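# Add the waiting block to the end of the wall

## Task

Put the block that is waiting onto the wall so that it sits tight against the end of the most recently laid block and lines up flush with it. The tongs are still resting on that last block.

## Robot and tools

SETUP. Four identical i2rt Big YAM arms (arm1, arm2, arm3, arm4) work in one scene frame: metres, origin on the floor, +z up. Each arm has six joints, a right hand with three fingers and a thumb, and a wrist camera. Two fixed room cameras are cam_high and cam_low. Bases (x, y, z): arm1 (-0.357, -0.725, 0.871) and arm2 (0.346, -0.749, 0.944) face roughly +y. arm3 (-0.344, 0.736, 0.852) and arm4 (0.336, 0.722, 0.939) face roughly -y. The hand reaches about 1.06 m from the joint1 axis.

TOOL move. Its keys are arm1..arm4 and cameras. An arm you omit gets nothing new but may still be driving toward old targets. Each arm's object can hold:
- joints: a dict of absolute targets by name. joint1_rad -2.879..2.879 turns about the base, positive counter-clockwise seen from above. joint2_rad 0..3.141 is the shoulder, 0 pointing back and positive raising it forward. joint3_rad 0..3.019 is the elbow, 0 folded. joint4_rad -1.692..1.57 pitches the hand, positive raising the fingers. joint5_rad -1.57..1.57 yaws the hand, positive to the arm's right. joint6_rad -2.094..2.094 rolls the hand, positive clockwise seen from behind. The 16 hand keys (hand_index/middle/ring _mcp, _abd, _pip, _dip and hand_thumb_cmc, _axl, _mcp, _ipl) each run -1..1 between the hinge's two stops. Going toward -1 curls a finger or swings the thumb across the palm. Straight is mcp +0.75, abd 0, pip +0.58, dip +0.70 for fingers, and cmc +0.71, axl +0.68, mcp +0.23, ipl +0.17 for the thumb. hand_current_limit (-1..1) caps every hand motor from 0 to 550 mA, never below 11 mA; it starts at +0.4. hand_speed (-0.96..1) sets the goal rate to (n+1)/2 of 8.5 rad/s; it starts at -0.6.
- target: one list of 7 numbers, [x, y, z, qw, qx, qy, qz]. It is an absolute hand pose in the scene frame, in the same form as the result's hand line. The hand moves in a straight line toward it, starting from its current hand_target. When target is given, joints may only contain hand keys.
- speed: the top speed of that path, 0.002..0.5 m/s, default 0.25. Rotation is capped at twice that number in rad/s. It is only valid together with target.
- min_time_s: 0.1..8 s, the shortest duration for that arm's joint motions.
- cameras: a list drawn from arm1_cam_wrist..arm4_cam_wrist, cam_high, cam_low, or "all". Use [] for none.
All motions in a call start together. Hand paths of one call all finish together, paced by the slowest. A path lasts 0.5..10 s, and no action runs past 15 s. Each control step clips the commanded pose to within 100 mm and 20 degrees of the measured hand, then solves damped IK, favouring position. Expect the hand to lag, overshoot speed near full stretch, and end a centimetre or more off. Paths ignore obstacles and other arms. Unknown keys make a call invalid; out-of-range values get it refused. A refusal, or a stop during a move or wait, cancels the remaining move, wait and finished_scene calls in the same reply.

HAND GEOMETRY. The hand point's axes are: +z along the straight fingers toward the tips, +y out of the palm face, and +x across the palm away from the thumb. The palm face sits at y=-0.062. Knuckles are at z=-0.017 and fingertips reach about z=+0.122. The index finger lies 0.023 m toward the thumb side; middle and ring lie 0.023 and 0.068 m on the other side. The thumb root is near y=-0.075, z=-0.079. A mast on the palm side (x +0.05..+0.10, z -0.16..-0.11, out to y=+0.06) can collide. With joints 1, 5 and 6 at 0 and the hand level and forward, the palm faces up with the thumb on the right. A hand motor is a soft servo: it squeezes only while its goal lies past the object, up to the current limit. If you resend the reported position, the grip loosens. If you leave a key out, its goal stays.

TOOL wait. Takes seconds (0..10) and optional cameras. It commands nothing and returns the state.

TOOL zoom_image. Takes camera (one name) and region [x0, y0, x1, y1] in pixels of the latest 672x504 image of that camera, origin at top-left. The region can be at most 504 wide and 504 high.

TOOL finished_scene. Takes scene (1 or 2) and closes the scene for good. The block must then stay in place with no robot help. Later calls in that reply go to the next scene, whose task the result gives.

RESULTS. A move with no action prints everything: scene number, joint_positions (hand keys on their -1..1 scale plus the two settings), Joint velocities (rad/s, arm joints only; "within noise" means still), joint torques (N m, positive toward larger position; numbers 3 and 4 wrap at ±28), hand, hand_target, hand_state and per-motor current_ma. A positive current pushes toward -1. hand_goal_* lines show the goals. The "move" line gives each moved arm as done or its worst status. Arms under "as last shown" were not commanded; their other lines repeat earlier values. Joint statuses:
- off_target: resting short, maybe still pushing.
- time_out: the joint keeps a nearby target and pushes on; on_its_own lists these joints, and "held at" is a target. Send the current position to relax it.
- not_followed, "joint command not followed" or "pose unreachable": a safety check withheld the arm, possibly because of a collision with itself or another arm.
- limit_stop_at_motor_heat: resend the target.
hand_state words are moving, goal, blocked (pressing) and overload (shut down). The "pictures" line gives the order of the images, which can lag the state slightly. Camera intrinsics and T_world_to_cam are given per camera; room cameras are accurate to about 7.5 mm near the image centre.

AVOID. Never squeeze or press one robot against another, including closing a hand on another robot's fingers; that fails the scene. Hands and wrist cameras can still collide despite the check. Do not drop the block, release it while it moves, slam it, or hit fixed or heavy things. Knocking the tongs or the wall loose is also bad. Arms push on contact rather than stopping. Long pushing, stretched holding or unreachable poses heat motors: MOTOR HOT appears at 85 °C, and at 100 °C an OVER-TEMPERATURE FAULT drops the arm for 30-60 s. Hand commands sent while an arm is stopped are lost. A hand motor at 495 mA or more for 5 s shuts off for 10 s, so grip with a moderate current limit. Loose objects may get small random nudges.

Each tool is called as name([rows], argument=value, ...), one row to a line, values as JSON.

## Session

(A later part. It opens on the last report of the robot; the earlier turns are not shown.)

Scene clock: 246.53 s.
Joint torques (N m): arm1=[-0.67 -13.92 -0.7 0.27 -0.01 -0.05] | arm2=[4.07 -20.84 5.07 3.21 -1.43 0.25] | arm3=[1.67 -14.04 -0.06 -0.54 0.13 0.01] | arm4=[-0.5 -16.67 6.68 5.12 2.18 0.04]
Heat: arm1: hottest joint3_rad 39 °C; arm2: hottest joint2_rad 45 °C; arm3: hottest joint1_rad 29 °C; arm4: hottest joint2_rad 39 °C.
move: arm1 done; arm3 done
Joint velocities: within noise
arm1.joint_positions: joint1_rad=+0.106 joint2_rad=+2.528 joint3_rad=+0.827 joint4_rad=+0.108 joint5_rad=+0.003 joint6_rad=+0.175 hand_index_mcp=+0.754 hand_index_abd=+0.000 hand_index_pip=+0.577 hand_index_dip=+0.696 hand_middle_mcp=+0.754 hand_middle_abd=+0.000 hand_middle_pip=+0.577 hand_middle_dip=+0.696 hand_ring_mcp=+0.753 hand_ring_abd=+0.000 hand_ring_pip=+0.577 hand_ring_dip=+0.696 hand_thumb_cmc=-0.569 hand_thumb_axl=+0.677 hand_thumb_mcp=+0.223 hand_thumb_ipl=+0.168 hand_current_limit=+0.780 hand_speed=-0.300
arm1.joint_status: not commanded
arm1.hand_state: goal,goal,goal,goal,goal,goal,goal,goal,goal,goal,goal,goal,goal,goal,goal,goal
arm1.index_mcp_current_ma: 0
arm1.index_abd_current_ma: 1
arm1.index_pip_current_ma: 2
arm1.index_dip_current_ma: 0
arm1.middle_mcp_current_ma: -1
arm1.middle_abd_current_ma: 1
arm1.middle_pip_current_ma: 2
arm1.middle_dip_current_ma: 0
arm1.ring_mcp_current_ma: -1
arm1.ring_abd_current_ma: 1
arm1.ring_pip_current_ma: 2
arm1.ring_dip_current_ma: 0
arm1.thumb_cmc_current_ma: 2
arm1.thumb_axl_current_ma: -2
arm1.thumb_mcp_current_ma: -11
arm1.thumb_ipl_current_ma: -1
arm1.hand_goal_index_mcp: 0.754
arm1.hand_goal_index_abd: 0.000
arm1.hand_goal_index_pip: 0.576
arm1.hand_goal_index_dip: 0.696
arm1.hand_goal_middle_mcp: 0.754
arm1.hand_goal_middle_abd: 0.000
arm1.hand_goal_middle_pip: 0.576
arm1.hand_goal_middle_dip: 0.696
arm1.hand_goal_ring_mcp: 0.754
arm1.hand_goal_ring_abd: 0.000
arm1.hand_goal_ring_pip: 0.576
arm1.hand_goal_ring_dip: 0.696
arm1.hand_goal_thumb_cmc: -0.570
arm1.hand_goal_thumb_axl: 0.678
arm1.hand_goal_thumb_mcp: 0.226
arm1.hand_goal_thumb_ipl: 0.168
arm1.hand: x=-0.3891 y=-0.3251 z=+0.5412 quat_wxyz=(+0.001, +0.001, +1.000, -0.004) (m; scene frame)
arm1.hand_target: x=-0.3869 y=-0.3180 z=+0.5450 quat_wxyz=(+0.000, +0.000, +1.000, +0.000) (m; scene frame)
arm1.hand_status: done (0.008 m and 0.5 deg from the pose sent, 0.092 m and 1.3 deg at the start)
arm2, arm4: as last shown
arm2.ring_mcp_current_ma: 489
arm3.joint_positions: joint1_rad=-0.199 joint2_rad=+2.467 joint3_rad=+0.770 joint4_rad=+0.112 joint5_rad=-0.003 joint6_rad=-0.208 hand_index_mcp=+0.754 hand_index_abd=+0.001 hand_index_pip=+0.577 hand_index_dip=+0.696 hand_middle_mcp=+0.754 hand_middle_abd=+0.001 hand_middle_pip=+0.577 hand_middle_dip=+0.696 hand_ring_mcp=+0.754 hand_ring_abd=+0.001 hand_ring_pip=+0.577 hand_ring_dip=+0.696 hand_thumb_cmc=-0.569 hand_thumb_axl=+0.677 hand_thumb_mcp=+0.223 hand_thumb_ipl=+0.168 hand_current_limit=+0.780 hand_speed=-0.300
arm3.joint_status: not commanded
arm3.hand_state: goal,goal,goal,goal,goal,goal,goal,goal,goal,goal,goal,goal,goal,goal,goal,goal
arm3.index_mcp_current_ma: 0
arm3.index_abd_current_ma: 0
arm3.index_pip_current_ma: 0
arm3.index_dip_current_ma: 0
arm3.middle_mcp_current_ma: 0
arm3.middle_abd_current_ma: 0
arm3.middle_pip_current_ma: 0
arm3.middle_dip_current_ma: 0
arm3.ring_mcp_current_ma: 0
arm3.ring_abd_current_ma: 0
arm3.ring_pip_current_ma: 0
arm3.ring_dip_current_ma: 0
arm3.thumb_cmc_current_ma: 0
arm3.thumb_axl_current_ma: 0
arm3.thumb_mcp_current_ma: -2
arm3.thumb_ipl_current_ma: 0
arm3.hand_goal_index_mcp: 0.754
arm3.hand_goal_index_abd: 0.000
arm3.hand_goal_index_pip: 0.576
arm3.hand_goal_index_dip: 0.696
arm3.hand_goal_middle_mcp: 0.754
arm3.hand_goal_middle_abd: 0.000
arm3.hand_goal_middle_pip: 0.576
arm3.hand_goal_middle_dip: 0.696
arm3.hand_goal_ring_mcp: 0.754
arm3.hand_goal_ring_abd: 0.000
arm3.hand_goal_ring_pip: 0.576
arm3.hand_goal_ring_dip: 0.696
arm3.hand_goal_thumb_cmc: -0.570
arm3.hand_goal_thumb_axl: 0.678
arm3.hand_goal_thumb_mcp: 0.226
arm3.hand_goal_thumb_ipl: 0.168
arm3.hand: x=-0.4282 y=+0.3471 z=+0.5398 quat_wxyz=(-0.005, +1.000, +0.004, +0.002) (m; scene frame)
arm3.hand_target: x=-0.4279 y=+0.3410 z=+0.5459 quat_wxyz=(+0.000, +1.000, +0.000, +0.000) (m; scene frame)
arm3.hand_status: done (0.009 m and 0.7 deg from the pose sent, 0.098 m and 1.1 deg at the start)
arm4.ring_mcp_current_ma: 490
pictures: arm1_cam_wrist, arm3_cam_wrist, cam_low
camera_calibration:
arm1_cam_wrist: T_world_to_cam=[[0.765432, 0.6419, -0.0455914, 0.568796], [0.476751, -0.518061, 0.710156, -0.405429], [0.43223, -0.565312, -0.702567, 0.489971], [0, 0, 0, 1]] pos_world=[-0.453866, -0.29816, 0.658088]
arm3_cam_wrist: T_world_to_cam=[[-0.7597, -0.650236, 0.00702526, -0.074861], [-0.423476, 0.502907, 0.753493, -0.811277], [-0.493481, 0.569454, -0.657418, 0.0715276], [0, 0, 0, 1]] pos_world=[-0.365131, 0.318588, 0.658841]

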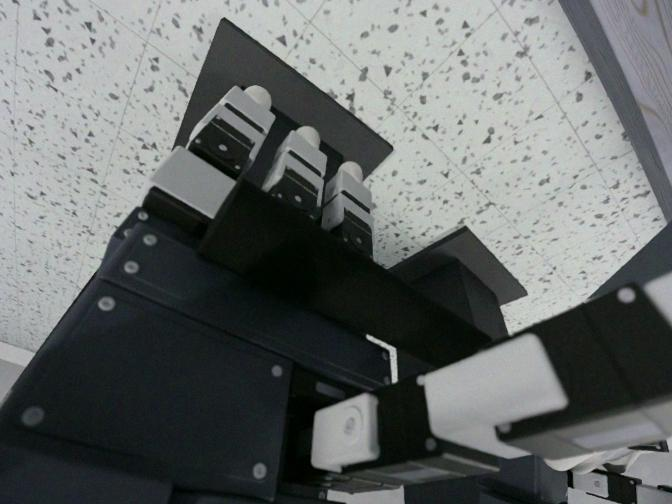

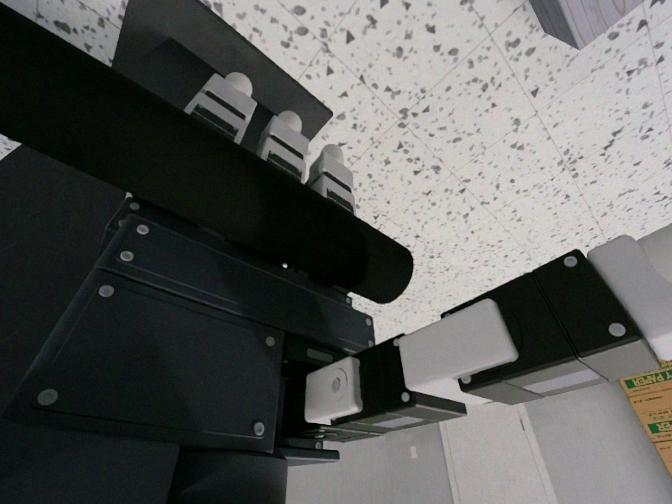

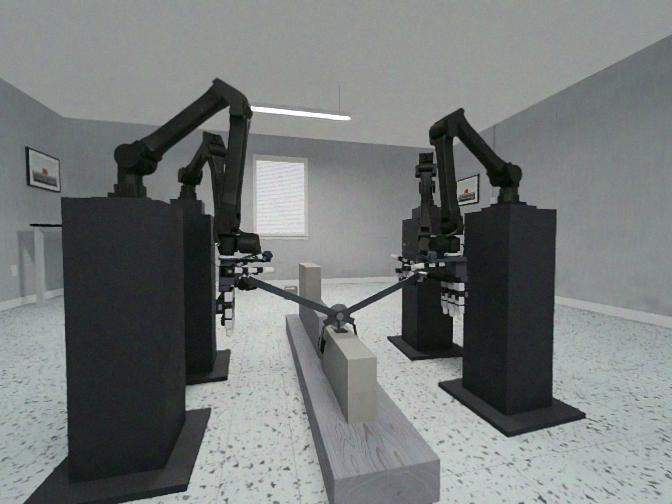

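move(arm1={"target": [-0.370, -0.311, 0.549, 0, 0, 1, 0], "speed": 0.06}, arm3={"target": [-0.425, 0.335, 0.551, 0, 1, 0, 0], "speed": 0.06})

move(arm1={"joints": {"hand_index_mcp": -0.6, "hand_middle_mcp": -0.6, "hand_ring_mcp": -0.6, "hand_index_pip": -0.75, "hand_middle_pip": -0.75, "hand_ring_pip": -0.75, "hand_index_dip": -0.15, "hand_middle_dip": -0.15, "hand_ring_dip": -0.15}}, arm3={"joints": {"hand_index_mcp": -0.6, "hand_middle_mcp": -0.6, "hand_ring_mcp": -0.6, "hand_index_pip": -0.75, "hand_middle_pip": -0.75, "hand_ring_pip": -0.75, "hand_index_dip": -0.15, "hand_middle_dip": -0.15, "hand_ring_dip": -0.15}}, cameras=["cam_low", "arm1_cam_wrist", "arm3_cam_wrist"])

Scene clock: 254.27 s.
Joint torques (N m): arm1=[-0.38 -14.21 -0.25 0.25 0 -0.11] | arm2=[3.84 -21.36 4.94 3.33 -1.42 0.22] | arm3=[1.67 -14.15 0.43 -0.54 0.13 0] | arm4=[-0.44 -16.91 6.71 5.19 2.19 0.05]
Heat: arm1: hottest joint3_rad 39 °C; arm2: hottest joint2_rad 45 °C; arm3: hottest joint1_rad 29 °C; arm4: hottest joint2_rad 39 °C.
move: arm1 off_target; arm3 off_target
Joint velocities: arm1=[-0.015 -0.005 -0.002 -0.002 0.037 0.154] | arm2=[within noise] | arm3=[within noise] | arm4=[within noise]
arm1.joint_positions: joint1_rad=+0.047 joint2_rad=+2.516 joint3_rad=+0.827 joint4_rad=+0.090 joint5_rad=+0.004 joint6_rad=+0.123 hand_index_mcp=+0.754 hand_index_abd=+0.000 hand_index_pip=+0.577 hand_index_dip=+0.696 hand_middle_mcp=+0.754 hand_middle_abd=+0.000 hand_middle_pip=+0.577 hand_middle_dip=+0.696 hand_ring_mcp=+0.753 hand_ring_abd=+0.000 hand_ring_pip=+0.577 hand_ring_dip=+0.696 hand_thumb_cmc=-0.569 hand_thumb_axl=+0.677 hand_thumb_mcp=+0.223 hand_thumb_ipl=+0.168 hand_current_limit=+0.780 hand_speed=-0.300
arm1.joint_status: not commanded
arm1.hand_state: goal,goal,goal,goal,goal,goal,goal,goal,goal,goal,goal,goal,goal,goal,goal,goal
arm1.index_mcp_current_ma: 0
arm1.index_abd_current_ma: 1
arm1.index_pip_current_ma: 2
arm1.index_dip_current_ma: 0
arm1.middle_mcp_current_ma: -1
arm1.middle_abd_current_ma: 1
arm1.middle_pip_current_ma: 2
arm1.middle_dip_current_ma: 0
arm1.ring_mcp_current_ma: -1
arm1.ring_abd_current_ma: 1
arm1.ring_pip_current_ma: 2
arm1.ring_dip_current_ma: 0
arm1.thumb_cmc_current_ma: 2
arm1.thumb_axl_current_ma: -2
arm1.thumb_mcp_current_ma: -11
arm1.thumb_ipl_current_ma: -1
arm1.hand_goal_index_mcp: 0.754
arm1.hand_goal_index_abd: 0.000
arm1.hand_goal_index_pip: 0.576
arm1.hand_goal_index_dip: 0.696
arm1.hand_goal_middle_mcp: 0.754
arm1.hand_goal_middle_abd: 0.000
arm1.hand_goal_middle_pip: 0.576
arm1.hand_goal_middle_dip: 0.696
arm1.hand_goal_ring_mcp: 0.754
arm1.hand_goal_ring_abd: 0.000
arm1.hand_goal_ring_pip: 0.576
arm1.hand_goal_ring_dip: 0.696
arm1.hand_goal_thumb_cmc: -0.570
arm1.hand_goal_thumb_axl: 0.678
arm1.hand_goal_thumb_mcp: 0.226
arm1.hand_goal_thumb_ipl: 0.168
arm1.hand: x=-0.3701 y=-0.3218 z=+0.5441 quat_wxyz=(+0.001, +0.005, +1.000, -0.007) (m; scene frame)
arm1.hand_target: x=-0.3700 y=-0.3112 z=+0.5490 quat_wxyz=(+0.000, +0.000, +1.000, +0.000) (m; scene frame)
arm1.hand_status: off_target (0.012 m and 1.0 deg from the pose sent, 0.025 m and 0.5 deg at the start)
arm2, arm4: as last shown
arm2.ring_mcp_current_ma: 490
arm3.joint_positions: joint1_rad=-0.188 joint2_rad=+2.451 joint3_rad=+0.770 joint4_rad=+0.088 joint5_rad=-0.003 joint6_rad=-0.196 hand_index_mcp=+0.754 hand_index_abd=+0.001 hand_index_pip=+0.577 hand_index_dip=+0.696 hand_middle_mcp=+0.754 hand_middle_abd=+0.001 hand_middle_pip=+0.577 hand_middle_dip=+0.696 hand_ring_mcp=+0.754 hand_ring_abd=+0.001 hand_ring_pip=+0.577 hand_ring_dip=+0.696 hand_thumb_cmc=-0.569 hand_thumb_axl=+0.677 hand_thumb_mcp=+0.223 hand_thumb_ipl=+0.168 hand_current_limit=+0.780 hand_speed=-0.300
arm3.joint_status: not commanded
arm3.hand_state: goal,goal,goal,goal,goal,goal,goal,goal,goal,goal,goal,goal,goal,goal,goal,goal
arm3.index_mcp_current_ma: 0
arm3.index_abd_current_ma: 0
arm3.index_pip_current_ma: 0
arm3.index_dip_current_ma: 0
arm3.middle_mcp_current_ma: 0
arm3.middle_abd_current_ma: 0
arm3.middle_pip_current_ma: 0
arm3.middle_dip_current_ma: 0
arm3.ring_mcp_current_ma: 0
arm3.ring_abd_current_ma: 0
arm3.ring_pip_current_ma: 0
arm3.ring_dip_current_ma: 0
arm3.thumb_cmc_current_ma: 0
arm3.thumb_axl_current_ma: 0
arm3.thumb_mcp_current_ma: -2
arm3.thumb_ipl_current_ma: 0
arm3.hand_goal_index_mcp: 0.754
arm3.hand_goal_index_abd: 0.000
arm3.hand_goal_index_pip: 0.576
arm3.hand_goal_index_dip: 0.696
arm3.hand_goal_middle_mcp: 0.754
arm3.hand_goal_middle_abd: 0.000
arm3.hand_goal_middle_pip: 0.576
arm3.hand_goal_middle_dip: 0.696
arm3.hand_goal_ring_mcp: 0.754
arm3.hand_goal_ring_abd: 0.000
arm3.hand_goal_ring_pip: 0.576
arm3.hand_goal_ring_dip: 0.696
arm3.hand_goal_thumb_cmc: -0.570
arm3.hand_goal_thumb_axl: 0.678
arm3.hand_goal_thumb_mcp: 0.226
arm3.hand_goal_thumb_ipl: 0.168
arm3.hand: x=-0.4252 y=+0.3454 z=+0.5437 quat_wxyz=(-0.008, +1.000, +0.003, +0.002) (m; scene frame)
arm3.hand_target: x=-0.4249 y=+0.3350 z=+0.5509 quat_wxyz=(+0.000, +1.000, +0.000, +0.000) (m; scene frame)
arm3.hand_status: off_target (0.013 m and 1.1 deg from the pose sent, 0.017 m and 0.7 deg at the start)
pictures: none

Scene clock: 255.33 s.
Joint torques (N m): arm1=[-0.26 -14.15 -0.32 0.7 0.53 0.07] | arm2=[4.01 -21.54 5.08 2.66 -1.12 0.18] | arm3=[1.55 -14.68 -0.06 -0.25 -0.5 -0.02] | arm4=[-0.56 -16.85 6.82 4.56 1.85 0.01]
Heat: arm1: hottest joint3_rad 39 °C; arm2: hottest joint2_rad 45 °C; arm3: hottest joint1_rad 29 °C; arm4: hottest joint2_rad 39 °C.
move: arm1 off_target; arm3 off_target
Joint velocities: within noise
arm1.joint_positions: joint1_rad=+0.047 joint2_rad=+2.515 joint3_rad=+0.830 joint4_rad=+0.085 joint5_rad=-0.008 joint6_rad=+0.108 hand_index_mcp=-0.392 hand_index_abd=+0.000 hand_index_pip=-0.737 hand_index_dip=-0.147 hand_middle_mcp=-0.414 hand_middle_abd=-0.001 hand_middle_pip=-0.718 hand_middle_dip=-0.144 hand_ring_mcp=-0.429 hand_ring_abd=+0.000 hand_ring_pip=-0.706 hand_ring_dip=-0.145 hand_thumb_cmc=-0.569 hand_thumb_axl=+0.677 hand_thumb_mcp=+0.223 hand_thumb_ipl=+0.168 hand_current_limit=+0.780 hand_speed=-0.300
arm1.joint_status: hand_index_mcp off_target (ended at -0.392, target -0.600); hand_middle_mcp off_target (ended at -0.414, target -0.600); hand_middle_pip off_target (ended at -0.718, target -0.750); hand_ring_mcp off_target (ended at -0.429, target -0.600); hand_ring_pip off_target (ended at -0.706, target -0.750); the others done
arm1.hand_state: blocked,goal,goal,goal,blocked,goal,blocked,goal,blocked,goal,blocked,goal,goal,goal,goal,goal
arm1.index_mcp_current_ma: 490
arm1.index_abd_current_ma: 1
arm1.index_pip_current_ma: 44
arm1.index_dip_current_ma: 9
arm1.middle_mcp_current_ma: 490
arm1.middle_abd_current_ma: -3
arm1.middle_pip_current_ma: 122
arm1.middle_dip_current_ma: 19
arm1.ring_mcp_current_ma: 489
arm1.ring_abd_current_ma: 0
arm1.ring_pip_current_ma: 171
arm1.ring_dip_current_ma: 15
arm1.thumb_cmc_current_ma: 2
arm1.thumb_axl_current_ma: -2
arm1.thumb_mcp_current_ma: -11
arm1.thumb_ipl_current_ma: -1
arm1.hand_goal_index_mcp: -0.600
arm1.hand_goal_index_abd: 0.000
arm1.hand_goal_index_pip: -0.750
arm1.hand_goal_index_dip: -0.150
arm1.hand_goal_middle_mcp: -0.600
arm1.hand_goal_middle_abd: 0.000
arm1.hand_goal_middle_pip: -0.750
arm1.hand_goal_middle_dip: -0.150
arm1.hand_goal_ring_mcp: -0.600
arm1.hand_goal_ring_abd: 0.000
arm1.hand_goal_ring_pip: -0.750
arm1.hand_goal_ring_dip: -0.150
arm1.hand_goal_thumb_cmc: -0.570
arm1.hand_goal_thumb_axl: 0.678
arm1.hand_goal_thumb_mcp: 0.226
arm1.hand_goal_thumb_ipl: 0.168
arm1.hand: x=-0.3735 y=-0.3210 z=+0.5436 quat_wxyz=(-0.005, -0.003, +1.000, -0.009) (m; scene frame)
arm1.hand_target: x=-0.3700 y=-0.3111 z=+0.5490 quat_wxyz=(+0.000, +0.000, +1.000, +0.000) (m; scene frame)
arm1.hand_status: not commanded
arm2, arm4: as last shown
arm2.joint_positions: joint1_rad=+1.084 joint2_rad=+2.835 joint3_rad=+1.589 joint4_rad=-0.003 joint5_rad=+0.213 joint6_rad=+1.025 hand_index_mcp=-0.325 hand_index_abd=-0.007 hand_index_pip=-0.629 hand_index_dip=-0.109 hand_middle_mcp=-0.458 hand_middle_abd=-0.013 hand_middle_pip=-0.684 hand_middle_dip=-0.127 hand_ring_mcp=-0.423 hand_ring_abd=+0.012 hand_ring_pip=-0.710 hand_ring_dip=-0.145 hand_thumb_cmc=-0.568 hand_thumb_axl=+0.688 hand_thumb_mcp=+0.231 hand_thumb_ipl=+0.168 hand_current_limit=+0.780 hand_speed=-0.300
arm2.ring_abd_current_ma: 24
arm2.hand: x=-0.1245 y=-0.3275 z=+0.5559 quat_wxyz=(-0.082, +0.014, +0.981, +0.172) (m; scene frame)
arm2.hand_target: x=-0.1491 y=-0.3310 z=+0.5521 quat_wxyz=(-0.127, +0.022, +0.977, +0.171) (m; scene frame)
arm3.joint_positions: joint1_rad=-0.185 joint2_rad=+2.452 joint3_rad=+0.778 joint4_rad=+0.085 joint5_rad=+0.011 joint6_rad=-0.193 hand_index_mcp=-0.353 hand_index_abd=-0.001 hand_index_pip=-0.654 hand_index_dip=-0.132 hand_middle_mcp=-0.415 hand_middle_abd=-0.009 hand_middle_pip=-0.678 hand_middle_dip=-0.142 hand_ring_mcp=-0.415 hand_ring_abd=-0.005 hand_ring_pip=-0.687 hand_ring_dip=-0.143 hand_thumb_cmc=-0.567 hand_thumb_axl=+0.688 hand_thumb_mcp=+0.220 hand_thumb_ipl=+0.168 hand_current_limit=+0.780 hand_speed=-0.300
arm3.joint_status: hand_index_mcp off_target (ended at -0.353, target -0.600); hand_index_pip off_target (ended at -0.654, target -0.750); hand_middle_mcp off_target (ended at -0.415, target -0.600); hand_middle_pip off_target (ended at -0.678, target -0.750); hand_ring_mcp off_target (ended at -0.415, target -0.600); hand_ring_pip off_target (ended at -0.687, target -0.750); the others done
arm3.hand_state: blocked,goal,blocked,goal,blocked,goal,blocked,goal,blocked,goal,blocked,goal,goal,goal,goal,goal
arm3.index_mcp_current_ma: 489
arm3.index_abd_current_ma: 0
arm3.index_pip_current_ma: 273
arm3.index_dip_current_ma: 24
arm3.middle_mcp_current_ma: 489
arm3.middle_abd_current_ma: -7
arm3.middle_pip_current_ma: 180
arm3.middle_dip_current_ma: 7
arm3.ring_mcp_current_ma: 490
arm3.ring_abd_current_ma: -3
arm3.ring_pip_current_ma: 147
arm3.ring_dip_current_ma: 6
arm3.thumb_cmc_current_ma: 2
arm3.thumb_axl_current_ma: 14
arm3.thumb_mcp_current_ma: -8
arm3.thumb_ipl_current_ma: 0
arm3.hand_goal_index_mcp: -0.600
arm3.hand_goal_index_abd: 0.000
arm3.hand_goal_index_pip: -0.750
arm3.hand_goal_index_dip: -0.150
arm3.hand_goal_middle_mcp: -0.600
arm3.hand_goal_middle_abd: 0.000
arm3.hand_goal_middle_pip: -0.750
arm3.hand_goal_middle_dip: -0.150
arm3.hand_goal_ring_mcp: -0.600
arm3.hand_goal_ring_abd: 0.000
arm3.hand_goal_ring_pip: -0.750
arm3.hand_goal_ring_dip: -0.150
arm3.hand_goal_thumb_cmc: -0.570
arm3.hand_goal_thumb_axl: 0.678
arm3.hand_goal_thumb_mcp: 0.226
arm3.hand_goal_thumb_ipl: 0.168
arm3.hand: x=-0.4272 y=+0.3418 z=+0.5434 quat_wxyz=(-0.008, +1.000, +0.003, -0.004) (m; scene frame)
arm3.hand_target: x=-0.4250 y=+0.3351 z=+0.5509 quat_wxyz=(+0.000, +1.000, +0.000, +0.000) (m; scene frame)
arm3.hand_status: not commanded
arm4.joint_positions: joint1_rad=-1.146 joint2_rad=+2.808 joint3_rad=+1.498 joint4_rad=+0.042 joint5_rad=-0.260 joint6_rad=-1.090 hand_index_mcp=-0.415 hand_index_abd=+0.003 hand_index_pip=-0.721 hand_index_dip=-0.151 hand_middle_mcp=-0.481 hand_middle_abd=+0.030 hand_middle_pip=-0.663 hand_middle_dip=-0.124 hand_ring_mcp=-0.385 hand_ring_abd=+0.005 hand_ring_pip=-0.603 hand_ring_dip=-0.080 hand_thumb_cmc=-0.568 hand_thumb_axl=+0.682 hand_thumb_mcp=+0.216 hand_thumb_ipl=+0.168 hand_current_limit=+0.780 hand_speed=-0.300
arm4.middle_mcp_current_ma: 350
arm4.middle_pip_current_ma: 196
arm4.middle_dip_current_ma: 29
arm4.ring_pip_current_ma: 443
arm4.ring_dip_current_ma: 139
arm4.hand: x=-0.1698 y=+0.3375 z=+0.5674 quat_wxyz=(+0.179, +0.980, +0.025, -0.079) (m; scene frame)
arm4.hand_target: x=-0.1936 y=+0.3394 z=+0.5582 quat_wxyz=(+0.172, +0.977, +0.022, -0.126) (m; scene frame)
pictures: arm1_cam_wrist, arm3_cam_wrist, cam_low
camera_calibration:
arm1_cam_wrist: T_world_to_cam=[[0.759687, 0.647394, -0.0612901, 0.562494], [0.489444, -0.507182, 0.709374, -0.403808], [0.428159, -0.5689, -0.702163, 0.484426], [0, 0, 0, 1]] pos_world=[-0.43709, -0.29337, 0.661072]
arm3_cam_wrist: T_world_to_cam=[[-0.760217, -0.649549, 0.012502, -0.080967], [-0.413432, 0.498536, 0.761929, -0.809671], [-0.501143, 0.574063, -0.64754, 0.0671978], [0, 0, 0, 1]] pos_world=[-0.362621, 0.312483, 0.661437]

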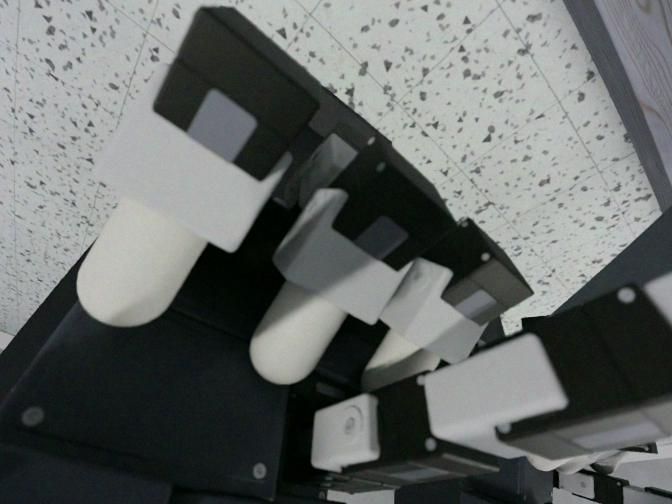

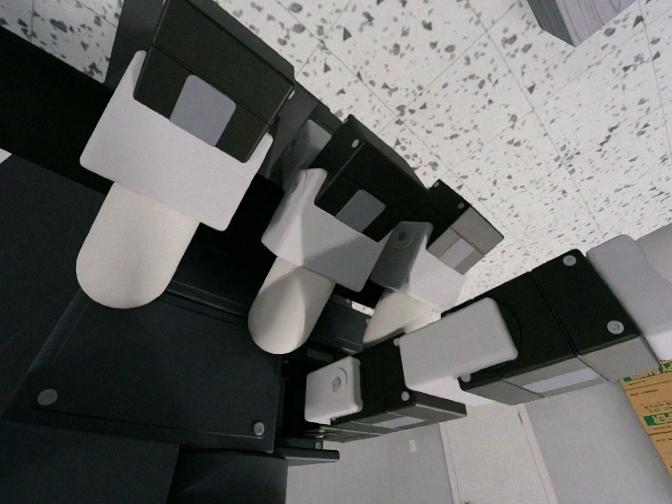

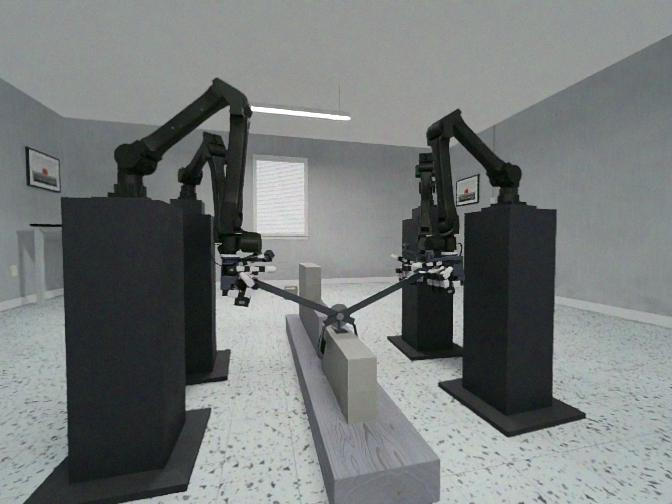

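move(arm1={"target": [-0.413, -0.348, 0.590, 0, 0, 1, 0], "speed": 0.06}, arm2={"target": [-0.182, -0.356, 0.608, -0.1285, 0.0227, 0.9763, 0.1721], "speed": 0.06}, arm3={"target": [-0.467, 0.370, 0.592, 0, 1, 0, 0], "speed": 0.06}, arm4={"target": [-0.226, 0.364, 0.612, 0.1721, 0.9763, 0.0227, -0.1285], "speed": 0.06}, cameras=["cam_low", "cam_high"])

zoom_image(camera="cam_low", region=[220, 220, 470, 400])

Scene clock: 262.50 s.
Joint torques (N m): arm1=[2.96 -14.1 -3.69 0.66 0.96 0.44] | arm2=[6.48 -27.81 1.33 0.21 -0.01 0.67] | arm3=[-3.49 -14.04 -2.69 -0.9 -0.95 -0.22] | arm4=[-4.54 -23.82 2.86 1.52 0.23 -0.35]
Heat: arm1: hottest joint3_rad 39 °C; arm2: hottest joint2_rad 45 °C; arm3: hottest joint1_rad 29 °C; arm4: hottest joint2_rad 39 °C.
move: arm1 off_target; arm2 off_target; arm3 off_target; arm4 off_target
Joint velocities: within noise
arm1.joint_positions: joint1_rad=+0.156 joint2_rad=+2.398 joint3_rad=+0.742 joint4_rad=+0.102 joint5_rad=-0.020 joint6_rad=+0.219 hand_index_mcp=-0.356 hand_index_abd=+0.000 hand_index_pip=-0.738 hand_index_dip=-0.147 hand_middle_mcp=-0.414 hand_middle_abd=+0.001 hand_middle_pip=-0.713 hand_middle_dip=-0.145 hand_ring_mcp=-0.435 hand_ring_abd=-0.005 hand_ring_pip=-0.680 hand_ring_dip=-0.136 hand_thumb_cmc=-0.569 hand_thumb_axl=+0.677 hand_thumb_mcp=+0.223 hand_thumb_ipl=+0.168 hand_current_limit=+0.780 hand_speed=-0.300
arm1.joint_status: not commanded
arm1.hand_state: blocked,goal,goal,goal,blocked,goal,blocked,goal,blocked,goal,blocked,goal,goal,goal,goal,goal
arm1.index_mcp_current_ma: 490
arm1.index_abd_current_ma: 0
arm1.index_pip_current_ma: 39
arm1.index_dip_current_ma: 9
arm1.middle_mcp_current_ma: 490
arm1.middle_abd_current_ma: 2
arm1.middle_pip_current_ma: 142
arm1.middle_dip_current_ma: 15
arm1.ring_mcp_current_ma: 490
arm1.ring_abd_current_ma: -14
arm1.ring_pip_current_ma: 288
arm1.ring_dip_current_ma: 48
arm1.thumb_cmc_current_ma: 2
arm1.thumb_axl_current_ma: -2
arm1.thumb_mcp_current_ma: -11
arm1.thumb_ipl_current_ma: -1
arm1.hand_goal_index_mcp: -0.600
arm1.hand_goal_index_abd: 0.000
arm1.hand_goal_index_pip: -0.750
arm1.hand_goal_index_dip: -0.150
arm1.hand_goal_middle_mcp: -0.600
arm1.hand_goal_middle_abd: 0.000
arm1.hand_goal_middle_pip: -0.750
arm1.hand_goal_middle_dip: -0.150
arm1.hand_goal_ring_mcp: -0.600
arm1.hand_goal_ring_abd: 0.000
arm1.hand_goal_ring_pip: -0.750
arm1.hand_goal_ring_dip: -0.150
arm1.hand_goal_thumb_cmc: -0.570
arm1.hand_goal_thumb_axl: 0.678
arm1.hand_goal_thumb_mcp: 0.226
arm1.hand_goal_thumb_ipl: 0.168
arm1.hand: x=-0.4090 y=-0.3274 z=+0.5851 quat_wxyz=(-0.014, -0.002, +1.000, +0.012) (m; scene frame)
arm1.hand_target: x=-0.4120 y=-0.3475 z=+0.5895 quat_wxyz=(+0.000, -0.001, +1.000, +0.000) (m; scene frame)
arm1.hand_status: off_target (0.022 m and 2.2 deg from the pose sent, 0.067 m and 1.2 deg at the start)
arm2.joint_positions: joint1_rad=+1.111 joint2_rad=+2.789 joint3_rad=+1.601 joint4_rad=-0.013 joint5_rad=+0.211 joint6_rad=+1.044 hand_index_mcp=-0.325 hand_index_abd=-0.007 hand_index_pip=-0.628 hand_index_dip=-0.111 hand_middle_mcp=-0.458 hand_middle_abd=-0.014 hand_middle_pip=-0.684 hand_middle_dip=-0.127 hand_ring_mcp=-0.422 hand_ring_abd=+0.013 hand_ring_pip=-0.713 hand_ring_dip=-0.142 hand_thumb_cmc=-0.571 hand_thumb_axl=+0.687 hand_thumb_mcp=+0.230 hand_thumb_ipl=+0.168 hand_current_limit=+0.780 hand_speed=-0.300
arm2.joint_status: not commanded
arm2.hand_state: blocked,goal,blocked,blocked,blocked,goal,blocked,blocked,blocked,goal,blocked,goal,goal,goal,goal,goal
arm2.index_mcp_current_ma: 490
arm2.index_abd_current_ma: -13
arm2.index_pip_current_ma: 486
arm2.index_dip_current_ma: 124
arm2.middle_mcp_current_ma: 490
arm2.middle_abd_current_ma: -29
arm2.middle_pip_current_ma: 228
arm2.middle_dip_current_ma: 65
arm2.ring_mcp_current_ma: 489
arm2.ring_abd_current_ma: 27
arm2.ring_pip_current_ma: 112
arm2.ring_dip_current_ma: 18
arm2.thumb_cmc_current_ma: -1
arm2.thumb_axl_current_ma: 26
arm2.thumb_mcp_current_ma: 9
arm2.thumb_ipl_current_ma: 0
arm2.hand_goal_index_mcp: -0.600
arm2.hand_goal_index_abd: 0.000
arm2.hand_goal_index_pip: -0.750
arm2.hand_goal_index_dip: -0.150
arm2.hand_goal_middle_mcp: -0.600
arm2.hand_goal_middle_abd: 0.000
arm2.hand_goal_middle_pip: -0.750
arm2.hand_goal_middle_dip: -0.150
arm2.hand_goal_ring_mcp: -0.600
arm2.hand_goal_ring_abd: 0.000
arm2.hand_goal_ring_pip: -0.750
arm2.hand_goal_ring_dip: -0.150
arm2.hand_goal_thumb_cmc: -0.570
arm2.hand_goal_thumb_axl: 0.678
arm2.hand_goal_thumb_mcp: 0.226
arm2.hand_goal_thumb_ipl: 0.168
arm2.hand: x=-0.1582 y=-0.3272 z=+0.5850 quat_wxyz=(-0.107, +0.013, +0.978, +0.181) (m; scene frame)
arm2.hand_target: x=-0.1816 y=-0.3550 z=+0.6055 quat_wxyz=(-0.128, +0.022, +0.977, +0.172) (m; scene frame)
arm2.hand_status: off_target (0.044 m and 2.9 deg from the pose sent, 0.083 m and 5.4 deg at the start)
arm3.joint_positions: joint1_rad=-0.284 joint2_rad=+2.323 joint3_rad=+0.706 joint4_rad=+0.093 joint5_rad=+0.020 joint6_rad=-0.321 hand_index_mcp=-0.357 hand_index_abd=-0.001 hand_index_pip=-0.654 hand_index_dip=-0.125 hand_middle_mcp=-0.418 hand_middle_abd=-0.005 hand_middle_pip=-0.678 hand_middle_dip=-0.139 hand_ring_mcp=-0.393 hand_ring_abd=-0.002 hand_ring_pip=-0.681 hand_ring_dip=-0.137 hand_thumb_cmc=-0.574 hand_thumb_axl=+0.697 hand_thumb_mcp=+0.218 hand_thumb_ipl=+0.168 hand_current_limit=+0.780 hand_speed=-0.300
arm3.joint_status: not commanded
arm3.hand_state: blocked,goal,blocked,blocked,blocked,goal,blocked,goal,blocked,goal,blocked,goal,goal,goal,goal,goal
arm3.index_mcp_current_ma: 490
arm3.index_abd_current_ma: 0
arm3.index_pip_current_ma: 273
arm3.index_dip_current_ma: 40
arm3.middle_mcp_current_ma: 489
arm3.middle_abd_current_ma: -3
arm3.middle_pip_current_ma: 180
arm3.middle_dip_current_ma: 13
arm3.ring_mcp_current_ma: 490
arm3.ring_abd_current_ma: -1
arm3.ring_pip_current_ma: 167
arm3.ring_dip_current_ma: 15
arm3.thumb_cmc_current_ma: -3
arm3.thumb_axl_current_ma: 35
arm3.thumb_mcp_current_ma: -10
arm3.thumb_ipl_current_ma: 0
arm3.hand_goal_index_mcp: -0.600
arm3.hand_goal_index_abd: 0.000
arm3.hand_goal_index_pip: -0.750
arm3.hand_goal_index_dip: -0.150
arm3.hand_goal_middle_mcp: -0.600
arm3.hand_goal_middle_abd: 0.000
arm3.hand_goal_middle_pip: -0.750
arm3.hand_goal_middle_dip: -0.150
arm3.hand_goal_ring_mcp: -0.600
arm3.hand_goal_ring_abd: 0.000
arm3.hand_goal_ring_pip: -0.750
arm3.hand_goal_ring_dip: -0.150
arm3.hand_goal_thumb_cmc: -0.570
arm3.hand_goal_thumb_axl: 0.678
arm3.hand_goal_thumb_mcp: 0.226
arm3.hand_goal_thumb_ipl: 0.168
arm3.hand: x=-0.4593 y=+0.3394 z=+0.5892 quat_wxyz=(+0.021, +0.999, +0.018, -0.017) (m; scene frame)
arm3.hand_target: x=-0.4653 y=+0.3689 z=+0.5913 quat_wxyz=(+0.001, +1.000, +0.000, +0.000) (m; scene frame)
arm3.hand_status: off_target (0.032 m and 3.7 deg from the pose sent, 0.069 m and 1.1 deg at the start)
arm4.joint_positions: joint1_rad=-1.166 joint2_rad=+2.758 joint3_rad=+1.508 joint4_rad=+0.031 joint5_rad=-0.244 joint6_rad=-1.107 hand_index_mcp=-0.412 hand_index_abd=-0.001 hand_index_pip=-0.726 hand_index_dip=-0.146 hand_middle_mcp=-0.481 hand_middle_abd=+0.032 hand_middle_pip=-0.663 hand_middle_dip=-0.124 hand_ring_mcp=-0.385 hand_ring_abd=+0.005 hand_ring_pip=-0.603 hand_ring_dip=-0.080 hand_thumb_cmc=-0.568 hand_thumb_axl=+0.682 hand_thumb_mcp=+0.216 hand_thumb_ipl=+0.168 hand_current_limit=+0.780 hand_speed=-0.300
arm4.joint_status: not commanded
arm4.hand_state: blocked,goal,blocked,goal,blocked,blocked,blocked,blocked,blocked,goal,blocked,blocked,goal,goal,goal,goal
arm4.index_mcp_current_ma: 489
arm4.index_abd_current_ma: 0
arm4.index_pip_current_ma: 26
arm4.index_dip_current_ma: 2
arm4.middle_mcp_current_ma: 350
arm4.middle_abd_current_ma: 33
arm4.middle_pip_current_ma: 196
arm4.middle_dip_current_ma: 29
arm4.ring_mcp_current_ma: 489
arm4.ring_abd_current_ma: 2
arm4.ring_pip_current_ma: 443
arm4.ring_dip_current_ma: 139
arm4.thumb_cmc_current_ma: 0
arm4.thumb_axl_current_ma: 2
arm4.thumb_mcp_current_ma: -9
arm4.thumb_ipl_current_ma: 0
arm4.hand_goal_index_mcp: -0.600
arm4.hand_goal_index_abd: 0.000
arm4.hand_goal_index_pip: -0.750
arm4.hand_goal_index_dip: -0.150
arm4.hand_goal_middle_mcp: -0.600
arm4.hand_goal_middle_abd: 0.000
arm4.hand_goal_middle_pip: -0.750
arm4.hand_goal_middle_dip: -0.150
arm4.hand_goal_ring_mcp: -0.600
arm4.hand_goal_ring_abd: 0.000
arm4.hand_goal_ring_pip: -0.750
arm4.hand_goal_ring_dip: -0.150
arm4.hand_goal_thumb_cmc: -0.570
arm4.hand_goal_thumb_axl: 0.678
arm4.hand_goal_thumb_mcp: 0.226
arm4.hand_goal_thumb_ipl: 0.168
arm4.hand: x=-0.2021 y=+0.3356 z=+0.5980 quat_wxyz=(+0.181, +0.977, +0.026, -0.108) (m; scene frame)
arm4.hand_target: x=-0.2254 y=+0.3636 z=+0.6109 quat_wxyz=(+0.172, +0.977, +0.022, -0.128) (m; scene frame)
arm4.hand_status: off_target (0.040 m and 2.6 deg from the pose sent, 0.077 m and 5.8 deg at the start)
pictures: cam_high, cam_low

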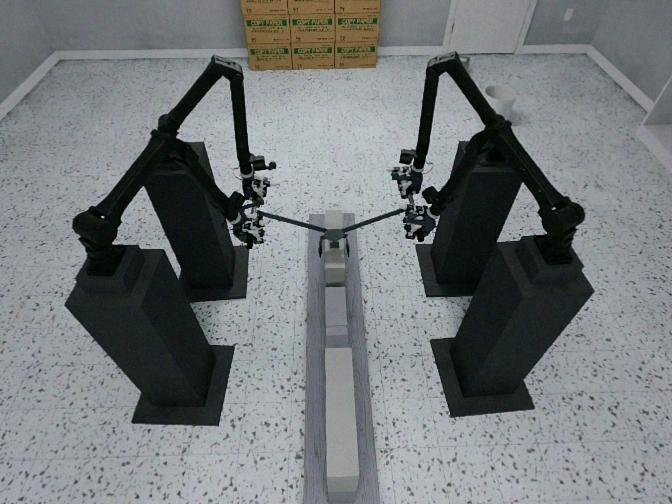

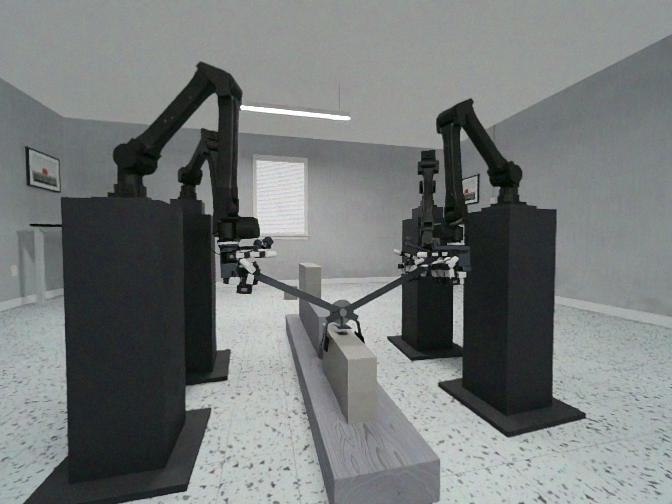

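Scaled by 2.016 from the camera's 672x504 image, which has a finer 960x720 frame.

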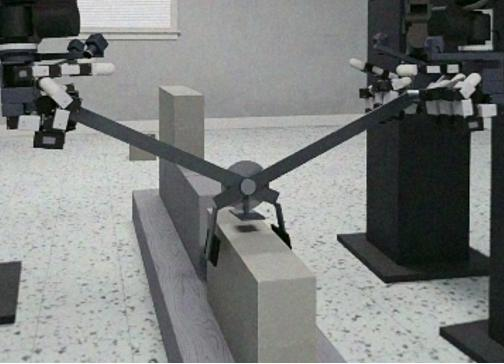

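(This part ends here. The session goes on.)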